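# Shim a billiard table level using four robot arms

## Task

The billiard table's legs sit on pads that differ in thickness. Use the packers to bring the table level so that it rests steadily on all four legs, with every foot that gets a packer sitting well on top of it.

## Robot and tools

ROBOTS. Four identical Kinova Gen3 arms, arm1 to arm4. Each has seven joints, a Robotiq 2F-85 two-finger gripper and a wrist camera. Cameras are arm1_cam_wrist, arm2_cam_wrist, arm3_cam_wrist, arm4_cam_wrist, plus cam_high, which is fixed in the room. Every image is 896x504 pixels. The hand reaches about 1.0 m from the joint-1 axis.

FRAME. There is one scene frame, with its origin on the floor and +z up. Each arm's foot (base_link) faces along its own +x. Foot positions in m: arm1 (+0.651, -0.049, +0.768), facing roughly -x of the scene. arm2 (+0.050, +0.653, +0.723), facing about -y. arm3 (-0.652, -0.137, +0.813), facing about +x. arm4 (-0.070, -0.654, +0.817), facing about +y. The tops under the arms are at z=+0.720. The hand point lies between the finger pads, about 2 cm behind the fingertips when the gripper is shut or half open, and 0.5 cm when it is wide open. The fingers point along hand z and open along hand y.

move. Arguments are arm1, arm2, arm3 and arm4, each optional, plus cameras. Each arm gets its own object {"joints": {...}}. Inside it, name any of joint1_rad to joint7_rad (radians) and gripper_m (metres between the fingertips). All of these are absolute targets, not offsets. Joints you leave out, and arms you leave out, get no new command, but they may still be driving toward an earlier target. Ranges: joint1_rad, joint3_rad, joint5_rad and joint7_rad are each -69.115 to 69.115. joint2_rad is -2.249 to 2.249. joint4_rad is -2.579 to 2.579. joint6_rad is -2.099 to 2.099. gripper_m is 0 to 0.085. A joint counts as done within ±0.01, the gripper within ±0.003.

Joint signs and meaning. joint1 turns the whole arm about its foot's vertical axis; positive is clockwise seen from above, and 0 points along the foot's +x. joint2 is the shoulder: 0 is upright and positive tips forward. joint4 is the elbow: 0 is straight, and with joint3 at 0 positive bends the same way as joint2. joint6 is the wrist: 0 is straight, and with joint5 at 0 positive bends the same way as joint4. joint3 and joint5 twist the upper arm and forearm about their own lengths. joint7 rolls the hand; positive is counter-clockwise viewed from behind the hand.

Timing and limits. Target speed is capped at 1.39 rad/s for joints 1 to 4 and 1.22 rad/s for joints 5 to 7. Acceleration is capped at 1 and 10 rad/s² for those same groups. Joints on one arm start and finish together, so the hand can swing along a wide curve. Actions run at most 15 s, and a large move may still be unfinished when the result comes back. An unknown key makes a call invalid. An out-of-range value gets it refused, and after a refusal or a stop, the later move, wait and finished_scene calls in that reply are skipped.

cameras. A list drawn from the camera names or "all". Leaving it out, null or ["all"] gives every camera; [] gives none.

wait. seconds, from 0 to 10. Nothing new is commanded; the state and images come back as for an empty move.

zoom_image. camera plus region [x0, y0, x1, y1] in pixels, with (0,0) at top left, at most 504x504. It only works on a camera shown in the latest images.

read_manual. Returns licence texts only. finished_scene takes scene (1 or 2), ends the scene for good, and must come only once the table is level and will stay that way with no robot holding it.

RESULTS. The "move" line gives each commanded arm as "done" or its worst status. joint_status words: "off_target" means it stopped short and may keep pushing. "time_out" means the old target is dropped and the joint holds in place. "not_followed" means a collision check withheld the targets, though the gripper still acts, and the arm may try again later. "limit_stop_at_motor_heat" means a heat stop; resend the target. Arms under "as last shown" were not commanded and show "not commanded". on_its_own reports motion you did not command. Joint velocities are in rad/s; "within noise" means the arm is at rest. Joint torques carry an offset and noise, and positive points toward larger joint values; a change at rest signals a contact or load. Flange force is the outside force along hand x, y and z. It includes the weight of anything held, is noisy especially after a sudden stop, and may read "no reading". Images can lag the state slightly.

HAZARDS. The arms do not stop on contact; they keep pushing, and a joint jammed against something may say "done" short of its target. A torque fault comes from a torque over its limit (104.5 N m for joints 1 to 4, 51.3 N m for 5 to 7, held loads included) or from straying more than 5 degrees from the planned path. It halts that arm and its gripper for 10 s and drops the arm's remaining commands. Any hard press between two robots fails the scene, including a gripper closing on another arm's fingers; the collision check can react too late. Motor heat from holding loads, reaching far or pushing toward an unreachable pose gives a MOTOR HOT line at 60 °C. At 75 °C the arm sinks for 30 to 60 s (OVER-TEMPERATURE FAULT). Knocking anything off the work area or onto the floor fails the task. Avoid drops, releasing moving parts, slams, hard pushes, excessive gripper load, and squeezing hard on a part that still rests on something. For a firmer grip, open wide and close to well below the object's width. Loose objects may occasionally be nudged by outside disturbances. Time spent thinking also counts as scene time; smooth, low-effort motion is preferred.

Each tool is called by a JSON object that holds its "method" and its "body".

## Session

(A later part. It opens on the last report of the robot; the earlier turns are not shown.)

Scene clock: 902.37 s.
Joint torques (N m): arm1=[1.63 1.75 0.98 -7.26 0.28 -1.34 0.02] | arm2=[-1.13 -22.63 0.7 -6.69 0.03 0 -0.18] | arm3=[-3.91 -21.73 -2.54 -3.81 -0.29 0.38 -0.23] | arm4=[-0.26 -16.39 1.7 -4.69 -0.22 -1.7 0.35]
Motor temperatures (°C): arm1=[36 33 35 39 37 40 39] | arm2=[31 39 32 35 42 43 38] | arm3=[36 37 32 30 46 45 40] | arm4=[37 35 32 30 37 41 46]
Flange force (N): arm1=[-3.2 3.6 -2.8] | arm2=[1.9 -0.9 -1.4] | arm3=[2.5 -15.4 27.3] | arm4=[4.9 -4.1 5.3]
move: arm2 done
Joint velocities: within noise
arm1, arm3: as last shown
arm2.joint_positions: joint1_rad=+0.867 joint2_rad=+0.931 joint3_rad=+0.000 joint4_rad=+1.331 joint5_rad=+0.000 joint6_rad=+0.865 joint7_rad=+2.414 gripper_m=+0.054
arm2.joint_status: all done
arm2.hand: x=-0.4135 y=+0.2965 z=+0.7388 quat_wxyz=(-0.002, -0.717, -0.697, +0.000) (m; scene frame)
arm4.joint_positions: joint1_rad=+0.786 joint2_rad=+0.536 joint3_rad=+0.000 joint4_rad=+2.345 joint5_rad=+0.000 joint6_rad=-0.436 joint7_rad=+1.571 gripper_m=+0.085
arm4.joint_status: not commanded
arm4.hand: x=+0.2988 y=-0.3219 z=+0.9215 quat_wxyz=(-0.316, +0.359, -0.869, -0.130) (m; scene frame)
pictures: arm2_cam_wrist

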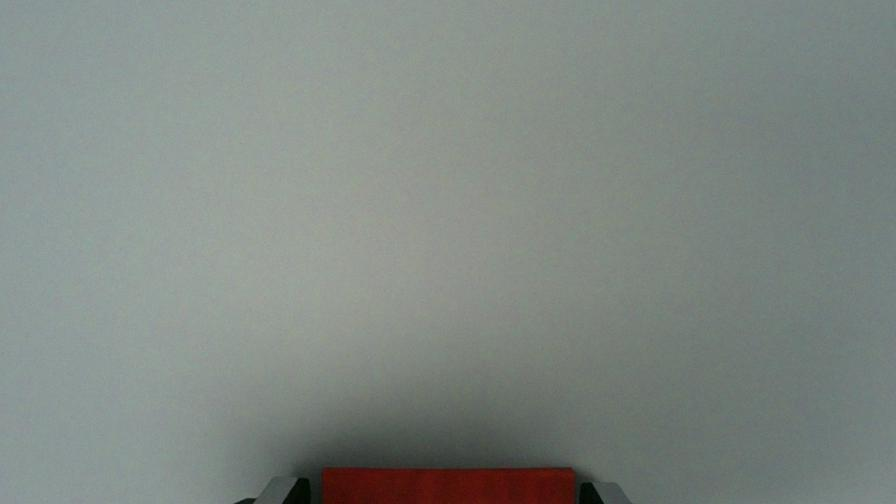

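{"method": "move", "body": {"arm2": {"joints": {"gripper_m": 0.044}}, "cameras": ["arm2_cam_wrist"]}}

Scene clock: 907.70 s.
Joint torques (N m): arm1=[1.6 1.74 1.03 -7.27 0.23 -1.32 0.07] | arm2=[-1.39 -15.36 0.34 -4.64 -0.07 -0.91 -0.21] | arm3=[-3.87 -21.7 -2.52 -3.88 -0.27 0.39 -0.24] | arm4=[-0.27 -16.39 1.69 -4.66 -0.21 -1.72 0.37]
Motor temperatures (°C): arm1=[36 33 35 39 37 40 39] | arm2=[31 39 32 35 42 43 38] | arm3=[36 37 32 30 46 45 40] | arm4=[37 35 32 30 37 41 46]
Flange force (N): arm1=[-3.1 3.9 -2.7] | arm2=[3.5 0.2 -15.4] | arm3=[2.6 -15.1 27.3] | arm4=[4.7 -4.1 5.3]
move: arm2 done
Joint velocities: within noise
arm1, arm4: as last shown
arm2.joint_positions: joint1_rad=+0.867 joint2_rad=+0.931 joint3_rad=+0.000 joint4_rad=+1.331 joint5_rad=+0.000 joint6_rad=+0.865 joint7_rad=+2.414 gripper_m=+0.047
arm2.joint_status: all done
arm2.hand: x=-0.4135 y=+0.2965 z=+0.7389 quat_wxyz=(-0.002, -0.717, -0.697, +0.000) (m; scene frame)
arm3.joint_positions: joint1_rad=-0.880 joint2_rad=+0.510 joint3_rad=+0.000 joint4_rad=+2.262 joint5_rad=+0.000 joint6_rad=+0.382 joint7_rad=+2.257 gripper_m=+0.033
arm3.joint_status: not commanded
arm3.hand: x=-0.4229 y=+0.0794 z=+0.8643 quat_wxyz=(+0.001, +0.689, -0.724, -0.003) (m; scene frame)
pictures: arm2_cam_wrist

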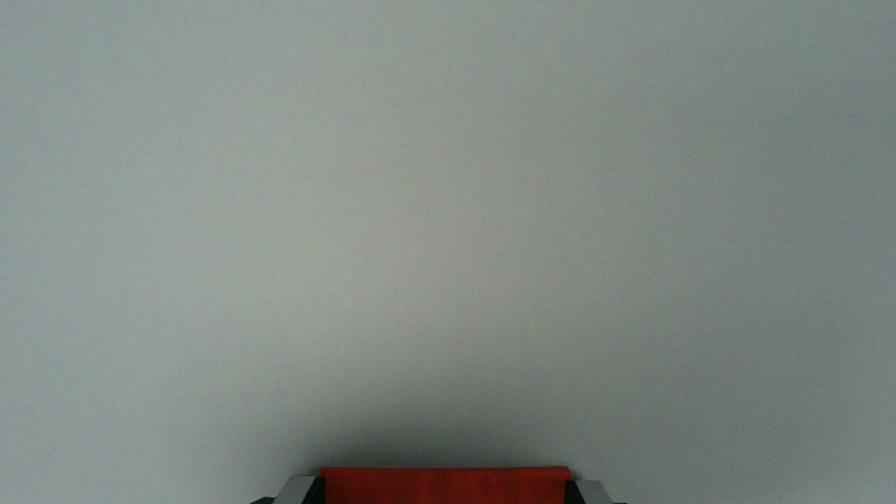

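{"method": "move", "body": {"arm2": {"joints": {"joint1_rad": 0.87, "joint2_rad": 0.9332, "joint4_rad": 1.3203, "joint6_rad": 0.8743, "joint7_rad": 2.3892}}, "cameras": ["arm2_cam_wrist"]}}

{"method": "move", "body": {"arm2": {"joints": {"gripper_m": 0.062}}, "cameras": ["arm2_cam_wrist"]}}

{"method": "move", "body": {"arm2": {"joints": {"joint1_rad": 0.9114, "joint2_rad": 0.6526, "joint4_rad": 1.216, "joint6_rad": 1.2591}}, "cameras": []}}

{"method": "move", "body": {"arm2": {"joints": {"joint1_rad": 0.7725, "joint2_rad": 0.385, "joint4_rad": 2.044, "joint6_rad": 0.015, "joint7_rad": 1.571}}, "cameras": ["arm2_cam_wrist"]}}

{"method": "zoom_image", "body": {"camera": "arm2_cam_wrist", "region": [380, 190, 640, 330]}}

Scene clock: 923.10 s.
Joint torques (N m): arm1=[1.58 1.74 1.01 -7.25 0.26 -1.32 0.06] | arm2=[-1.11 -22.86 0.72 -6.8 0.01 0 -0.18] | arm3=[-3.94 -21.73 -2.64 -3.84 -0.26 0.38 -0.25] | arm4=[-0.26 -16.37 1.69 -4.68 -0.22 -1.72 0.35]
Motor temperatures (°C): arm1=[36 33 35 39 37 40 39] | arm2=[31 39 32 35 42 43 38] | arm3=[36 37 32 30 46 45 40] | arm4=[37 35 32 30 37 41 46]
Flange force (N): arm1=[-3.1 3.8 -2.7] | arm2=[1.8 -0.9 -1.1] | arm3=[2.6 -15.4 27.3] | arm4=[4.8 -4.1 5.2]
move: arm2 done
Joint velocities: within noise
arm1, arm3, arm4: as last shown
arm2.joint_positions: joint1_rad=+0.870 joint2_rad=+0.933 joint3_rad=+0.000 joint4_rad=+1.320 joint5_rad=+0.000 joint6_rad=+0.874 joint7_rad=+2.389 gripper_m=+0.047
arm2.joint_status: all done
arm2.hand: x=-0.4162 y=+0.2963 z=+0.7404 quat_wxyz=(-0.002, -0.727, -0.687, +0.000) (m; scene frame)
pictures: arm2_cam_wrist

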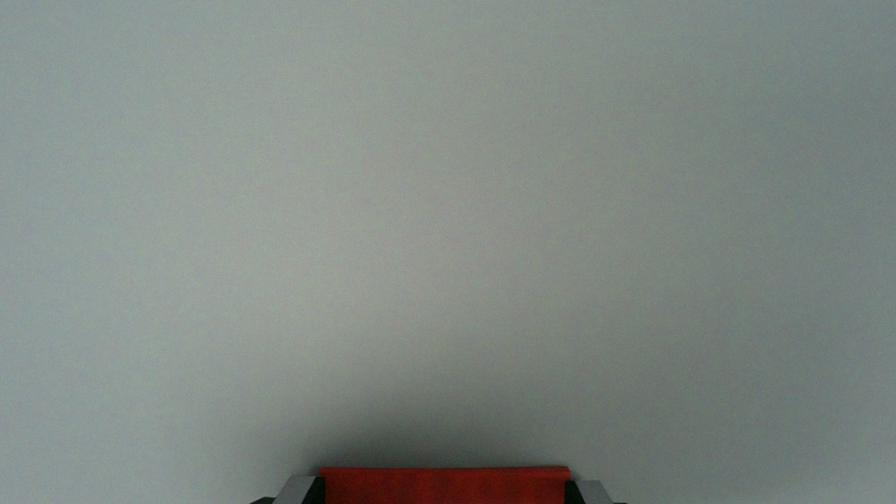

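Scene clock: 923.80 s.
Joint torques (N m): arm1=[1.67 1.73 1.04 -7.26 0.22 -1.32 0.06] | arm2=[-1.1 -22.71 0.7 -6.72 0.03 0.02 -0.17] | arm3=[-3.9 -21.8 -2.58 -3.83 -0.29 0.39 -0.24] | arm4=[-0.21 -16.35 1.68 -4.65 -0.22 -1.72 0.35]
Motor temperatures (°C): arm1=[36 33 35 39 37 40 39] | arm2=[31 39 32 35 42 43 38] | arm3=[36 37 32 30 46 45 40] | arm4=[37 35 32 30 37 41 46]
Flange force (N): arm1=[-3.2 3.8 -2.7] | arm2=[1.8 -0.9 -1.4] | arm3=[2.5 -15.4 27.5] | arm4=[4.6 -3.9 5.2]
move: arm2 done
Joint velocities: within noise
arm1, arm3, arm4: as last shown
arm2.joint_positions: joint1_rad=+0.870 joint2_rad=+0.933 joint3_rad=+0.000 joint4_rad=+1.320 joint5_rad=+0.000 joint6_rad=+0.874 joint7_rad=+2.389 gripper_m=+0.062
arm2.joint_status: all done
arm2.hand: x=-0.4162 y=+0.2963 z=+0.7404 quat_wxyz=(-0.002, -0.727, -0.687, +0.000) (m; scene frame)
pictures: arm2_cam_wrist

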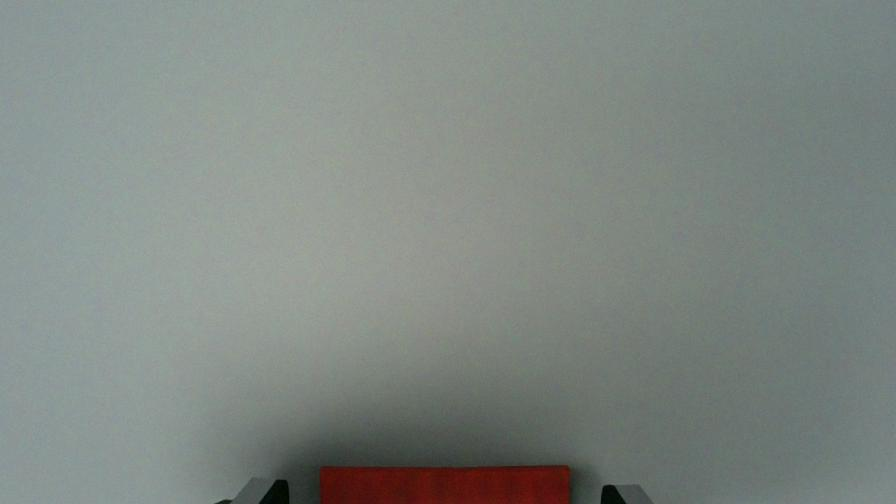

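Scene clock: 925.20 s.
Joint torques (N m): arm1=[1.64 1.72 1.02 -7.32 0.27 -1.34 0.06] | arm2=[-1.06 -20.49 0.62 -8.48 0.02 0.03 -0.18] | arm3=[-3.92 -21.78 -2.53 -3.88 -0.28 0.35 -0.21] | arm4=[-0.22 -16.34 1.68 -4.67 -0.22 -1.72 0.37]
Motor temperatures (°C): arm1=[36 33 35 39 37 40 39] | arm2=[31 39 32 35 42 43 38] | arm3=[36 37 32 30 46 45 40] | arm4=[37 35 32 30 37 41 46]
Flange force (N): arm1=[-3.1 3.7 -2.5] | arm2=[2.2 -0.3 -0.8] | arm3=[2.5 -15.3 27.4] | arm4=[4.7 -3.9 5.1]
move: arm2 done
Joint velocities: within noise
arm1, arm3, arm4: as last shown
arm2.joint_positions: joint1_rad=+0.911 joint2_rad=+0.653 joint3_rad=+0.000 joint4_rad=+1.216 joint5_rad=+0.000 joint6_rad=+1.259 joint7_rad=+2.389 gripper_m=+0.062
arm2.joint_status: all done
arm2.hand: x=-0.4127 y=+0.3306 z=+0.9306 quat_wxyz=(-0.002, -0.741, -0.672, +0.000) (m; scene frame)
pictures: none
No camera images: "cameras" was empty.

Scene clock: 927.37 s.
Joint torques (N m): arm1=[1.61 1.67 1.04 -7.23 0.24 -1.32 0.03] | arm2=[-1.06 -15.06 0.44 -7.54 -0.01 -1.87 -0.19] | arm3=[-3.96 -21.81 -2.56 -3.88 -0.27 0.37 -0.23] | arm4=[-0.23 -16.35 1.66 -4.65 -0.21 -1.71 0.37]
Motor temperatures (°C): arm1=[36 33 35 39 37 40 39] | arm2=[31 39 32 35 42 43 38] | arm3=[36 37 32 30 46 45 40] | arm4=[37 35 32 30 37 41 46]
Flange force (N): arm1=[-3.3 3.9 -2.8] | arm2=[-0.6 -7.7 -1.4] | arm3=[2.6 -15.5 27.5] | arm4=[4.7 -3.9 5.2]
move: arm2 done
Joint velocities: within noise
arm1, arm3, arm4: as last shown
arm2.joint_positions: joint1_rad=+0.772 joint2_rad=+0.385 joint3_rad=+0.000 joint4_rad=+2.044 joint5_rad=+0.000 joint6_rad=+0.015 joint7_rad=+1.571 gripper_m=+0.062
arm2.joint_status: all done
arm2.hand: x=-0.3658 y=+0.2679 z=+0.9136 quat_wxyz=(-0.132, -0.869, -0.363, +0.308) (m; scene frame)
pictures: arm2_cam_wrist

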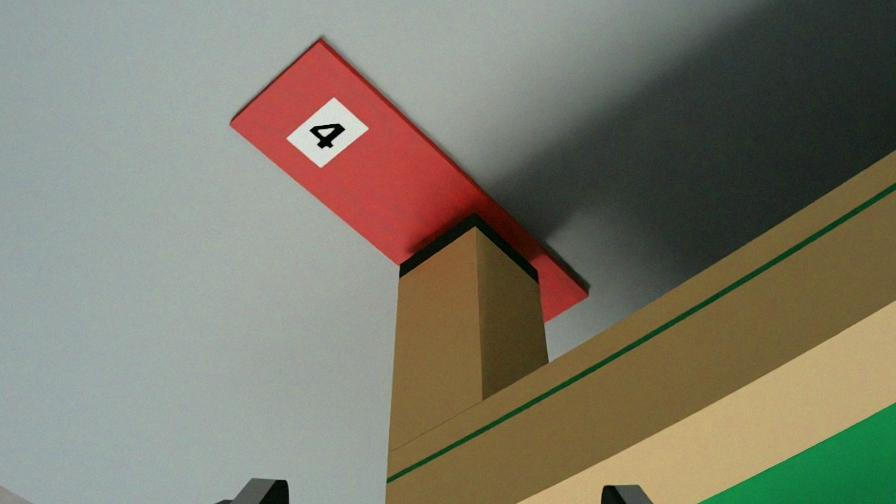

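Scaled by 1.938 from the camera's 896x504 image, which has a finer 1280x720 frame.

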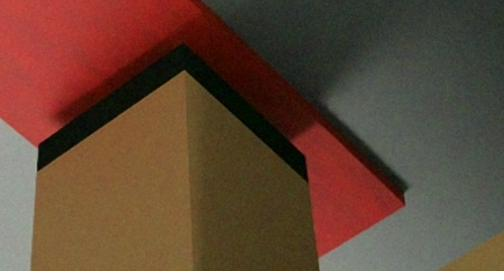

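{"method": "move", "body": {"arm3": {"joints": {"joint2_rad": 0.5214, "joint4_rad": 2.2648, "joint6_rad": 0.3679}}, "cameras": []}}

{"method": "move", "body": {"arm3": {"joints": {"joint2_rad": 0.5301, "joint4_rad": 2.2668, "joint6_rad": 0.3572}}, "cameras": ["arm2_cam_wrist", "arm3_cam_wrist"]}}

{"method": "zoom_image", "body": {"camera": "arm2_cam_wrist", "region": [380, 190, 640, 330]}}

Scene clock: 945.17 s.
Joint torques (N m): arm1=[1.67 1.73 1.03 -7.31 0.24 -1.36 0.07] | arm2=[-1.04 -15.07 0.45 -7.51 0.01 -1.88 -0.18] | arm3=[-0.78 -21.9 0.97 -6.97 0.71 -1.14 -0.11] | arm4=[-0.25 -16.35 1.69 -4.7 -0.21 -1.72 0.36]
Motor temperatures (°C): arm1=[36 33 35 39 36 40 39] | arm2=[31 39 32 35 42 43 38] | arm3=[36 37 32 30 46 45 40] | arm4=[37 35 32 30 36 41 46]
Flange force (N): arm1=[-3.0 3.7 -2.6] | arm2=[-0.7 -7.6 -1.3] | arm3=[1.3 -2.2 24.6] | arm4=[4.8 -4.0 5.1]
move: arm3 done
Joint velocities: within noise
arm1.joint_positions: joint1_rad=+0.768 joint2_rad=-0.563 joint3_rad=+0.023 joint4_rad=+1.353 joint5_rad=-0.059 joint6_rad=+1.827 joint7_rad=+1.239 gripper_m=+0.085
arm1.joint_status: not commanded
arm1.hand: x=+0.5492 y=+0.0704 z=+1.3597 quat_wxyz=(-0.029, +0.822, -0.506, -0.258) (m; scene frame)
arm2, arm4: as last shown
arm3.joint_positions: joint1_rad=-0.880 joint2_rad=+0.521 joint3_rad=+0.000 joint4_rad=+2.265 joint5_rad=+0.000 joint6_rad=+0.368 joint7_rad=+2.257 gripper_m=+0.033
arm3.joint_status: all done
arm3.hand: x=-0.4229 y=+0.0795 z=+0.8603 quat_wxyz=(+0.001, +0.689, -0.724, -0.003) (m; scene frame)
pictures: none
No camera images: "cameras" was empty.

Scene clock: 945.67 s.
Joint torques (N m): arm1=[1.68 1.68 1.04 -7.27 0.26 -1.31 0.04] | arm2=[-1.1 -15.05 0.43 -7.54 0 -1.89 -0.19] | arm3=[0.47 -7.36 2.26 -8.79 1.23 -5.02 -0.11] | arm4=[-0.21 -16.35 1.71 -4.68 -0.22 -1.7 0.36]
Motor temperatures (°C): arm1=[36 33 35 39 36 40 39] | arm2=[31 39 32 35 42 43 38] | arm3=[36 37 32 30 46 45 40] | arm4=[37 35 32 30 36 41 46]
Flange force (N): arm1=[-3.3 3.8 -2.6] | arm2=[-0.6 -7.9 -1.4] | arm3=[9.0 10.6 -30.4] | arm4=[4.8 -3.9 5.2]
move: arm3 done
Joint velocities: within noise
arm1, arm2, arm4: as last shown
arm3.joint_positions: joint1_rad=-0.880 joint2_rad=+0.530 joint3_rad=+0.000 joint4_rad=+2.267 joint5_rad=+0.000 joint6_rad=+0.357 joint7_rad=+2.257 gripper_m=+0.033
arm3.joint_status: all done
arm3.hand: x=-0.4228 y=+0.0796 z=+0.8574 quat_wxyz=(+0.001, +0.689, -0.724, -0.003) (m; scene frame)
pictures: arm2_cam_wrist, arm3_cam_wrist

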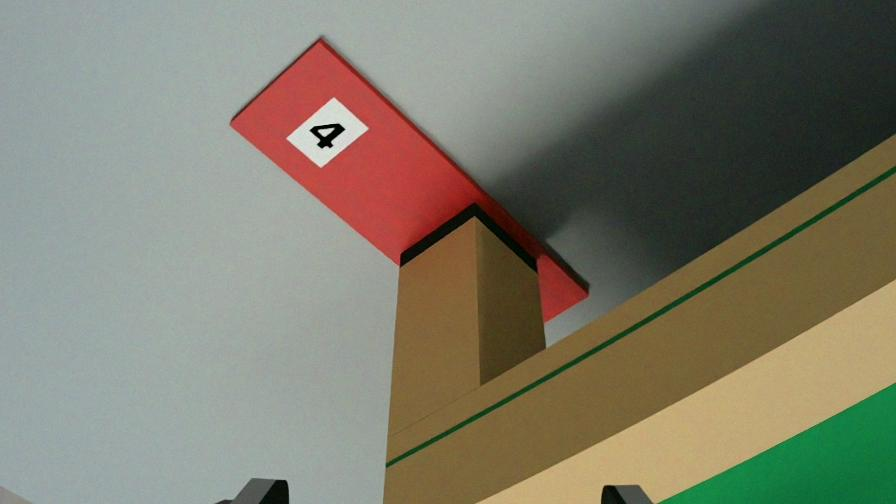

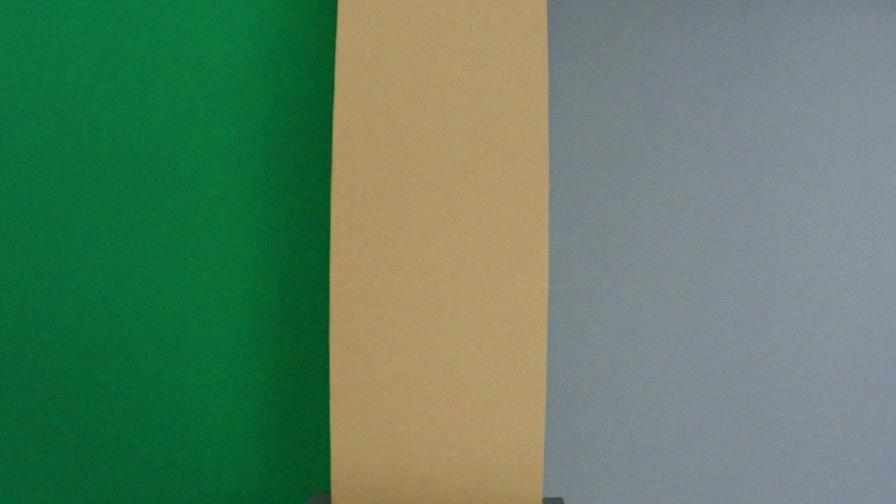

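Scaled by 1.938 from the camera's 896x504 image, which has a finer 1280x720 frame.

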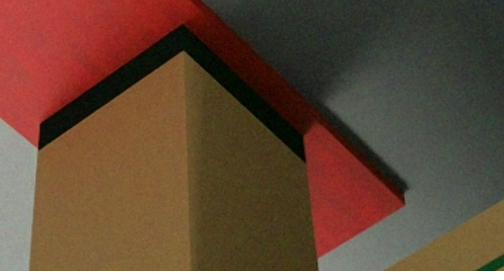

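{"method": "move", "body": {"arm3": {"joints": {"joint2_rad": 0.5253, "joint4_rad": 2.2658, "joint6_rad": 0.3630}}, "cameras": []}}

{"method": "zoom_image", "body": {"camera": "arm2_cam_wrist", "region": [390, 195, 560, 290]}}

Scene clock: 956.57 s.
Joint torques (N m): arm1=[1.63 1.75 1.09 -7.27 0.27 -1.35 0.08] | arm2=[-1.04 -15.04 0.45 -7.51 0.02 -1.88 -0.2] | arm3=[-0.21 -21.77 1.67 -6.85 0.91 -1.13 -0.11] | arm4=[-0.21 -16.35 1.7 -4.69 -0.21 -1.71 0.37]
Motor temperatures (°C): arm1=[36 33 35 39 36 40 39] | arm2=[31 39 32 35 42 43 38] | arm3=[36 37 32 30 46 45 40] | arm4=[37 35 32 30 36 41 46]
Flange force (N): arm1=[-3.0 4.0 -2.7] | arm2=[-0.7 -7.6 -1.4] | arm3=[0.2 -0.8 24.1] | arm4=[4.8 -3.9 5.2]
move: arm3 done
Joint velocities: within noise
arm1, arm2: as last shown
arm3.joint_positions: joint1_rad=-0.880 joint2_rad=+0.525 joint3_rad=+0.000 joint4_rad=+2.266 joint5_rad=+0.000 joint6_rad=+0.363 joint7_rad=+2.257 gripper_m=+0.033
arm3.joint_status: all done
arm3.hand: x=-0.4228 y=+0.0795 z=+0.8590 quat_wxyz=(+0.001, +0.689, -0.724, -0.003) (m; scene frame)
arm4.joint_positions: joint1_rad=+0.786 joint2_rad=+0.536 joint3_rad=+0.000 joint4_rad=+2.345 joint5_rad=+0.000 joint6_rad=-0.436 joint7_rad=+1.571 gripper_m=+0.085
arm4.joint_status: not commanded
arm4.hand: x=+0.2988 y=-0.3219 z=+0.9215 quat_wxyz=(-0.316, +0.359, -0.869, -0.130) (m; scene frame)
pictures: none
No camera images: "cameras" was empty.

Scaled by 2.965 from the camera's 896x504 image, which has a finer 1280x720 frame.

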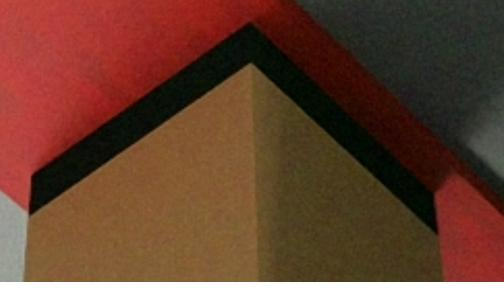

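{"method": "move", "body": {"arm3": {"joints": {"joint2_rad": 0.5275, "joint4_rad": 2.2663, "joint6_rad": 0.3603}}, "cameras": ["arm2_cam_wrist"]}}

{"method": "zoom_image", "body": {"camera": "arm2_cam_wrist", "region": [390, 195, 560, 290]}}

Scene clock: 963.00 s.
Joint torques (N m): arm1=[1.63 1.69 1.07 -7.27 0.28 -1.36 0.08] | arm2=[-1.06 -15.04 0.43 -7.52 0.01 -1.89 -0.18] | arm3=[0.94 -21.52 2.86 -7.42 1.25 -1.37 -0.12] | arm4=[-0.23 -16.34 1.7 -4.67 -0.24 -1.73 0.36]
Motor temperatures (°C): arm1=[36 33 35 39 36 40 39] | arm2=[31 39 32 35 42 43 38] | arm3=[36 37 32 30 46 45 40] | arm4=[37 35 32 30 36 41 46]
Flange force (N): arm1=[-3.1 4.0 -2.8] | arm2=[-0.7 -7.6 -1.4] | arm3=[-0.9 3.2 22.9] | arm4=[4.6 -4.1 5.1]
move: arm3 done
Joint velocities: within noise
arm1, arm2, arm4: as last shown
arm3.joint_positions: joint1_rad=-0.880 joint2_rad=+0.528 joint3_rad=+0.000 joint4_rad=+2.266 joint5_rad=+0.000 joint6_rad=+0.360 joint7_rad=+2.257 gripper_m=+0.033
arm3.joint_status: all done
arm3.hand: x=-0.4229 y=+0.0795 z=+0.8582 quat_wxyz=(+0.001, +0.689, -0.724, -0.003) (m; scene frame)
pictures: arm2_cam_wrist

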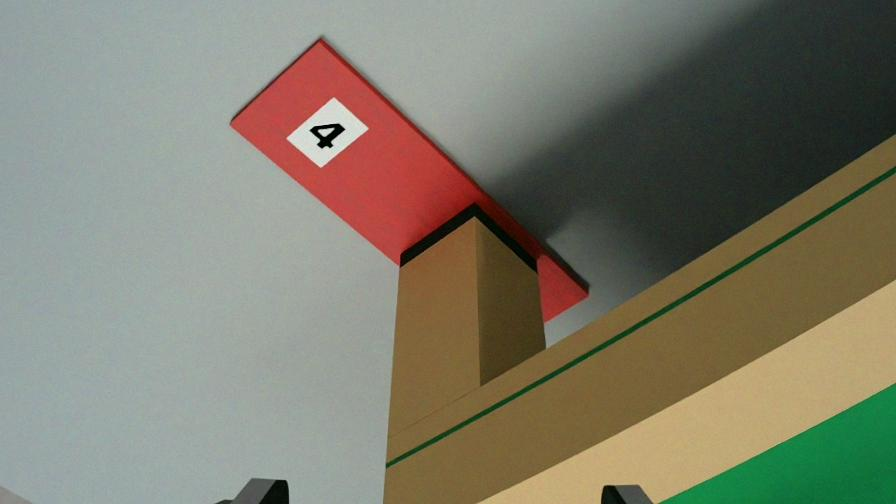

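Scaled by 2.965 from the camera's 896x504 image, which has a finer 1280x720 frame.

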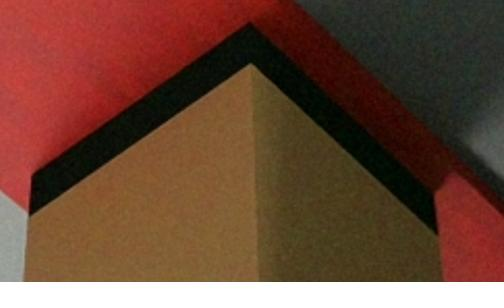

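{"method": "move", "body": {"arm3": {"joints": {"joint2_rad": 0.529, "joint4_rad": 2.2666, "joint6_rad": 0.3586}}, "cameras": ["arm2_cam_wrist"]}}

{"method": "move", "body": {"arm3": {"joints": {"gripper_m": 0.06}}, "cameras": ["arm2_cam_wrist"]}}

{"method": "move", "body": {"arm3": {"joints": {"gripper_m": 0.085}}, "cameras": ["arm2_cam_wrist", "cam_high"]}}

Scene clock: 1001.37 s.
Joint torques (N m): arm1=[1.66 1.73 1.05 -7.24 0.26 -1.34 0.06] | arm2=[-1.04 -15.07 0.45 -7.54 0 -1.88 -0.18] | arm3=[0.94 -14.85 2.87 -8.07 1.28 -3.14 -0.1] | arm4=[-0.24 -16.35 1.69 -4.71 -0.22 -1.71 0.36]
Motor temperatures (°C): arm1=[36 33 35 39 36 40 39] | arm2=[31 39 32 35 42 43 38] | arm3=[36 37 32 30 46 45 40] | arm4=[37 35 32 30 36 41 46]
Flange force (N): arm1=[-3.2 3.9 -2.8] | arm2=[-0.6 -7.6 -1.4] | arm3=[3.3 7.2 -2.4] | arm4=[4.8 -4.0 5.1]
move: arm3 done
Joint velocities: within noise
arm1, arm2, arm4: as last shown
arm3.joint_positions: joint1_rad=-0.880 joint2_rad=+0.529 joint3_rad=+0.000 joint4_rad=+2.267 joint5_rad=+0.000 joint6_rad=+0.359 joint7_rad=+2.257 gripper_m=+0.033
arm3.joint_status: all done
arm3.hand: x=-0.4228 y=+0.0795 z=+0.8578 quat_wxyz=(+0.001, +0.689, -0.724, -0.003) (m; scene frame)
pictures: arm2_cam_wrist

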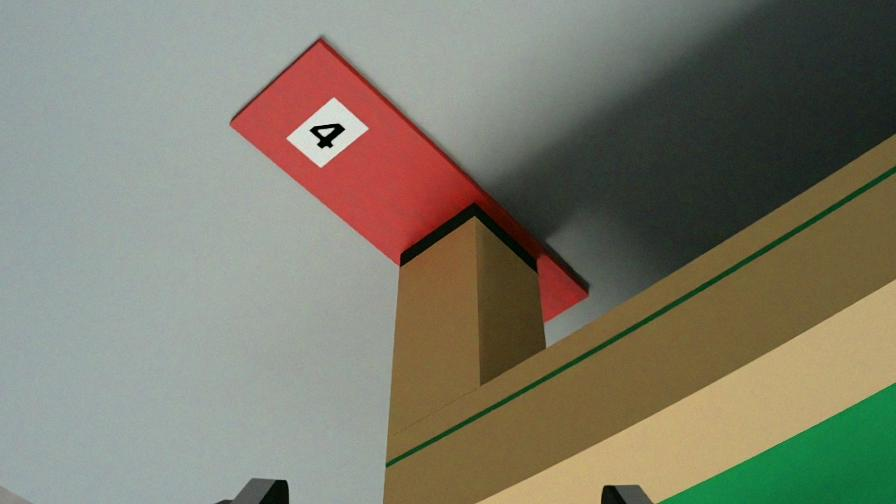

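Scene clock: 1002.23 s.
Joint torques (N m): arm1=[1.62 1.73 1.03 -7.28 0.26 -1.33 0.06] | arm2=[-1.06 -15.03 0.44 -7.51 0.01 -1.88 -0.19] | arm3=[-1.93 -13.64 -0.72 -2.22 0.28 -0.18 -0.12] | arm4=[-0.24 -16.32 1.66 -4.64 -0.23 -1.72 0.37]
Motor temperatures (°C): arm1=[36 33 35 39 36 40 39] | arm2=[31 39 32 35 42 43 38] | arm3=[36 37 32 30 46 45 40] | arm4=[37 35 32 30 36 41 46]
Flange force (N): arm1=[-3.1 3.8 -2.6] | arm2=[-0.7 -7.7 -1.4] | arm3=[1.2 -7.5 0.7] | arm4=[4.6 -4.1 5.1]
move: arm3 done
Joint velocities: within noise
arm1, arm2, arm4: as last shown
arm3.joint_positions: joint1_rad=-0.880 joint2_rad=+0.529 joint3_rad=+0.000 joint4_rad=+2.267 joint5_rad=+0.000 joint6_rad=+0.359 joint7_rad=+2.257 gripper_m=+0.060
arm3.joint_status: all done
arm3.hand: x=-0.4228 y=+0.0795 z=+0.8577 quat_wxyz=(+0.001, +0.689, -0.724, -0.003) (m; scene frame)
pictures: arm2_cam_wrist

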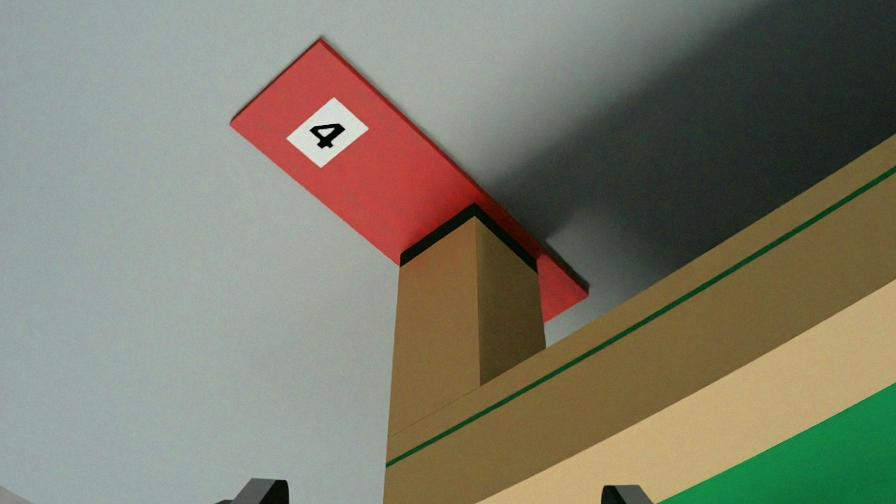

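Scene clock: 1003.00 s.
Joint torques (N m): arm1=[1.65 1.71 1.05 -7.26 0.21 -1.31 0.06] | arm2=[-1.05 -15.08 0.44 -7.51 0.01 -1.88 -0.19] | arm3=[-1.94 -13.73 -0.77 -2.27 0.28 -0.15 -0.08] | arm4=[-0.21 -16.34 1.71 -4.65 -0.21 -1.75 0.39]
Motor temperatures (°C): arm1=[36 33 34 39 36 40 39] | arm2=[31 39 32 35 42 43 38] | arm3=[36 37 32 30 46 45 40] | arm4=[37 35 32 30 36 41 46]
Flange force (N): arm1=[-3.2 3.8 -2.7] | arm2=[-0.7 -7.7 -1.3] | arm3=[1.2 -7.3 1.1] | arm4=[4.5 -3.9 5.1]
move: arm3 done
Joint velocities: within noise
arm1, arm2, arm4: as last shown
arm3.joint_positions: joint1_rad=-0.880 joint2_rad=+0.529 joint3_rad=+0.000 joint4_rad=+2.267 joint5_rad=+0.000 joint6_rad=+0.359 joint7_rad=+2.257 gripper_m=+0.085
arm3.joint_status: all done
arm3.hand: x=-0.4228 y=+0.0795 z=+0.8577 quat_wxyz=(+0.001, +0.689, -0.724, -0.003) (m; scene frame)
pictures: arm2_cam_wrist, cam_high

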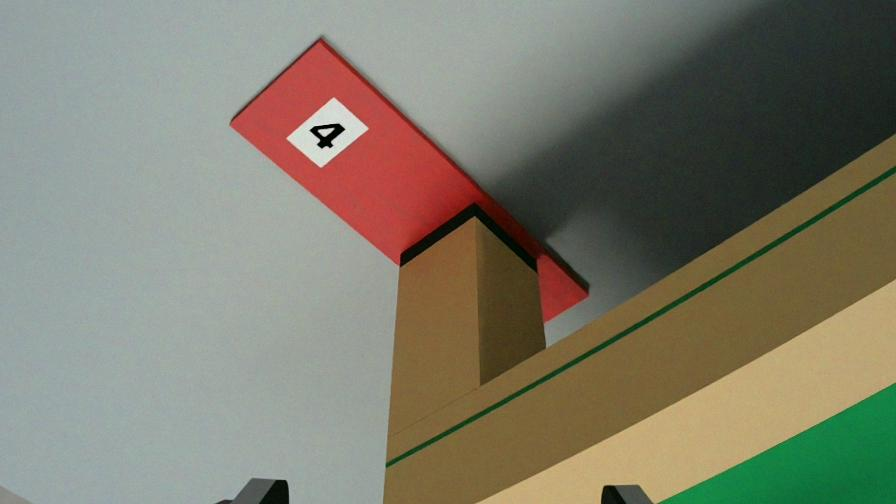

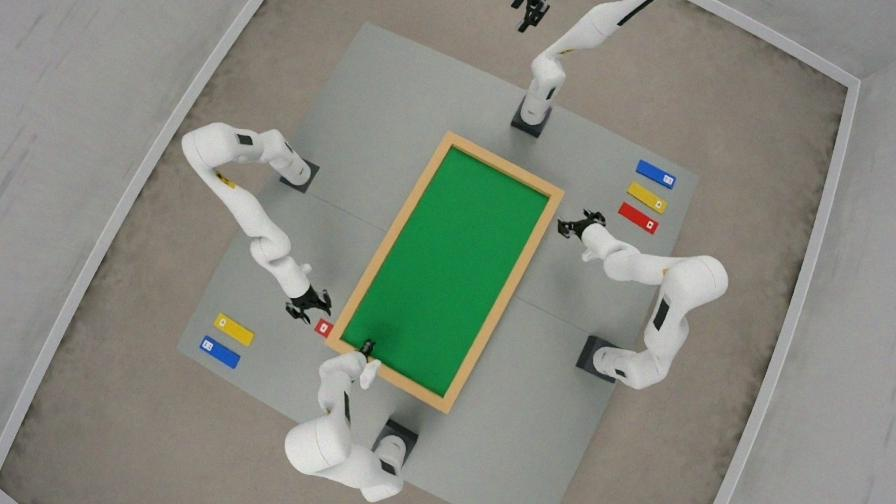

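{"method": "move", "body": {"arm3": {"joints": {"joint2_rad": 0.163, "joint4_rad": 2.105, "joint6_rad": 0.8735}}, "cameras": ["arm2_cam_wrist", "arm4_cam_wrist"]}}

{"method": "zoom_image", "body": {"camera": "arm2_cam_wrist", "region": [360, 170, 620, 350]}}

{"method": "zoom_image", "body": {"camera": "arm4_cam_wrist", "region": [300, 100, 650, 400]}}

Scene clock: 1013.57 s.
Joint torques (N m): arm1=[1.6 1.68 1.04 -7.29 0.26 -1.35 0.04] | arm2=[-1.04 -15.04 0.45 -7.55 0.03 -1.89 -0.17] | arm3=[-1.92 -10.61 -0.85 -6.27 0.27 -0.23 -0.09] | arm4=[-0.24 -16.34 1.69 -4.69 -0.2 -1.72 0.34]
Motor temperatures (°C): arm1=[36 33 34 39 36 40 39] | arm2=[31 39 32 35 42 43 38] | arm3=[36 37 32 30 46 45 40] | arm4=[37 35 32 30 36 41 46]
Flange force (N): arm1=[-3.2 3.9 -2.7] | arm2=[-0.6 -7.6 -1.5] | arm3=[1.2 -6.6 -0.6] | arm4=[4.7 -3.9 5.1]
move: arm3 done
Joint velocities: within noise
arm1, arm4: as last shown
arm2.joint_positions: joint1_rad=+0.772 joint2_rad=+0.385 joint3_rad=+0.000 joint4_rad=+2.044 joint5_rad=+0.000 joint6_rad=+0.015 joint7_rad=+1.571 gripper_m=+0.062
arm2.joint_status: not commanded
arm2.hand: x=-0.3658 y=+0.2679 z=+0.9136 quat_wxyz=(-0.132, -0.869, -0.363, +0.308) (m; scene frame)
arm3.joint_positions: joint1_rad=-0.880 joint2_rad=+0.163 joint3_rad=+0.000 joint4_rad=+2.105 joint5_rad=+0.000 joint6_rad=+0.874 joint7_rad=+2.257 gripper_m=+0.085
arm3.joint_status: all done
arm3.hand: x=-0.4272 y=+0.0734 z=+1.0034 quat_wxyz=(-0.006, +0.689, -0.724, -0.004) (m; scene frame)
pictures: arm2_cam_wrist, arm4_cam_wrist

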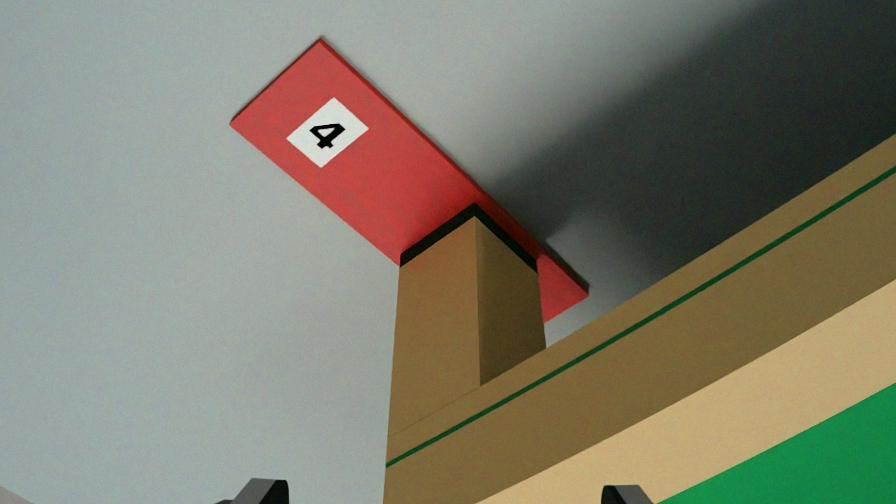

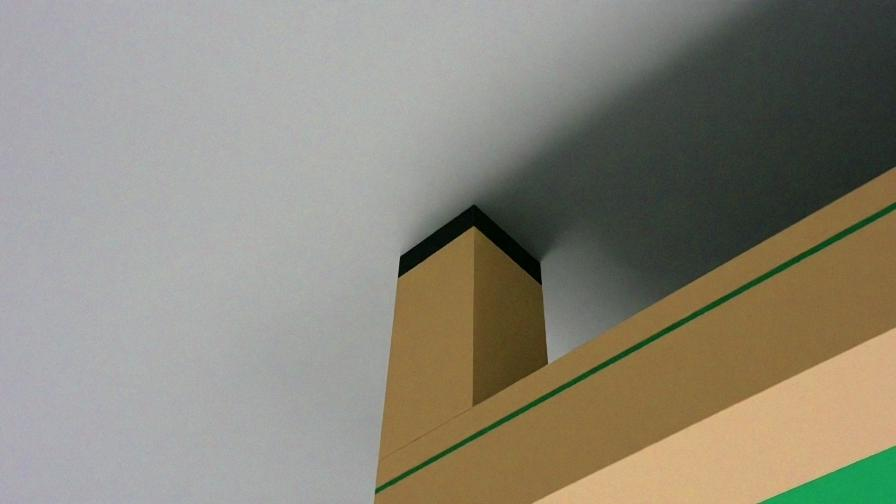

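Scaled by 1.938 from the camera's 896x504 image, which has a finer 1280x720 frame.

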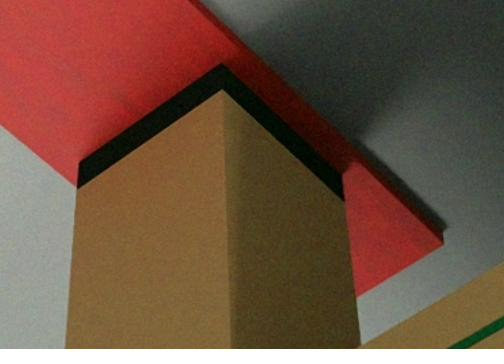

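Scaled by 1.440 from the camera's 896x504 image, which has a finer 1280x720 frame.

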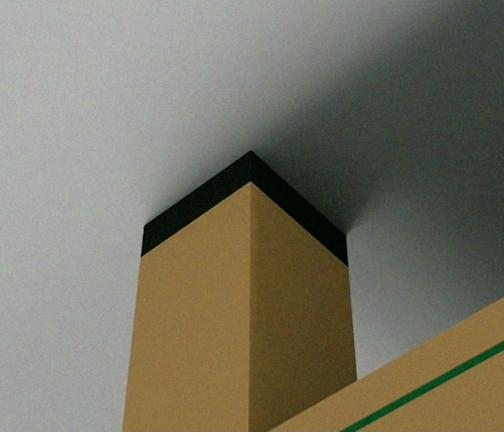

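{"method": "finished_scene", "body": {"scene": 1}}

The scene is finished: the task was done.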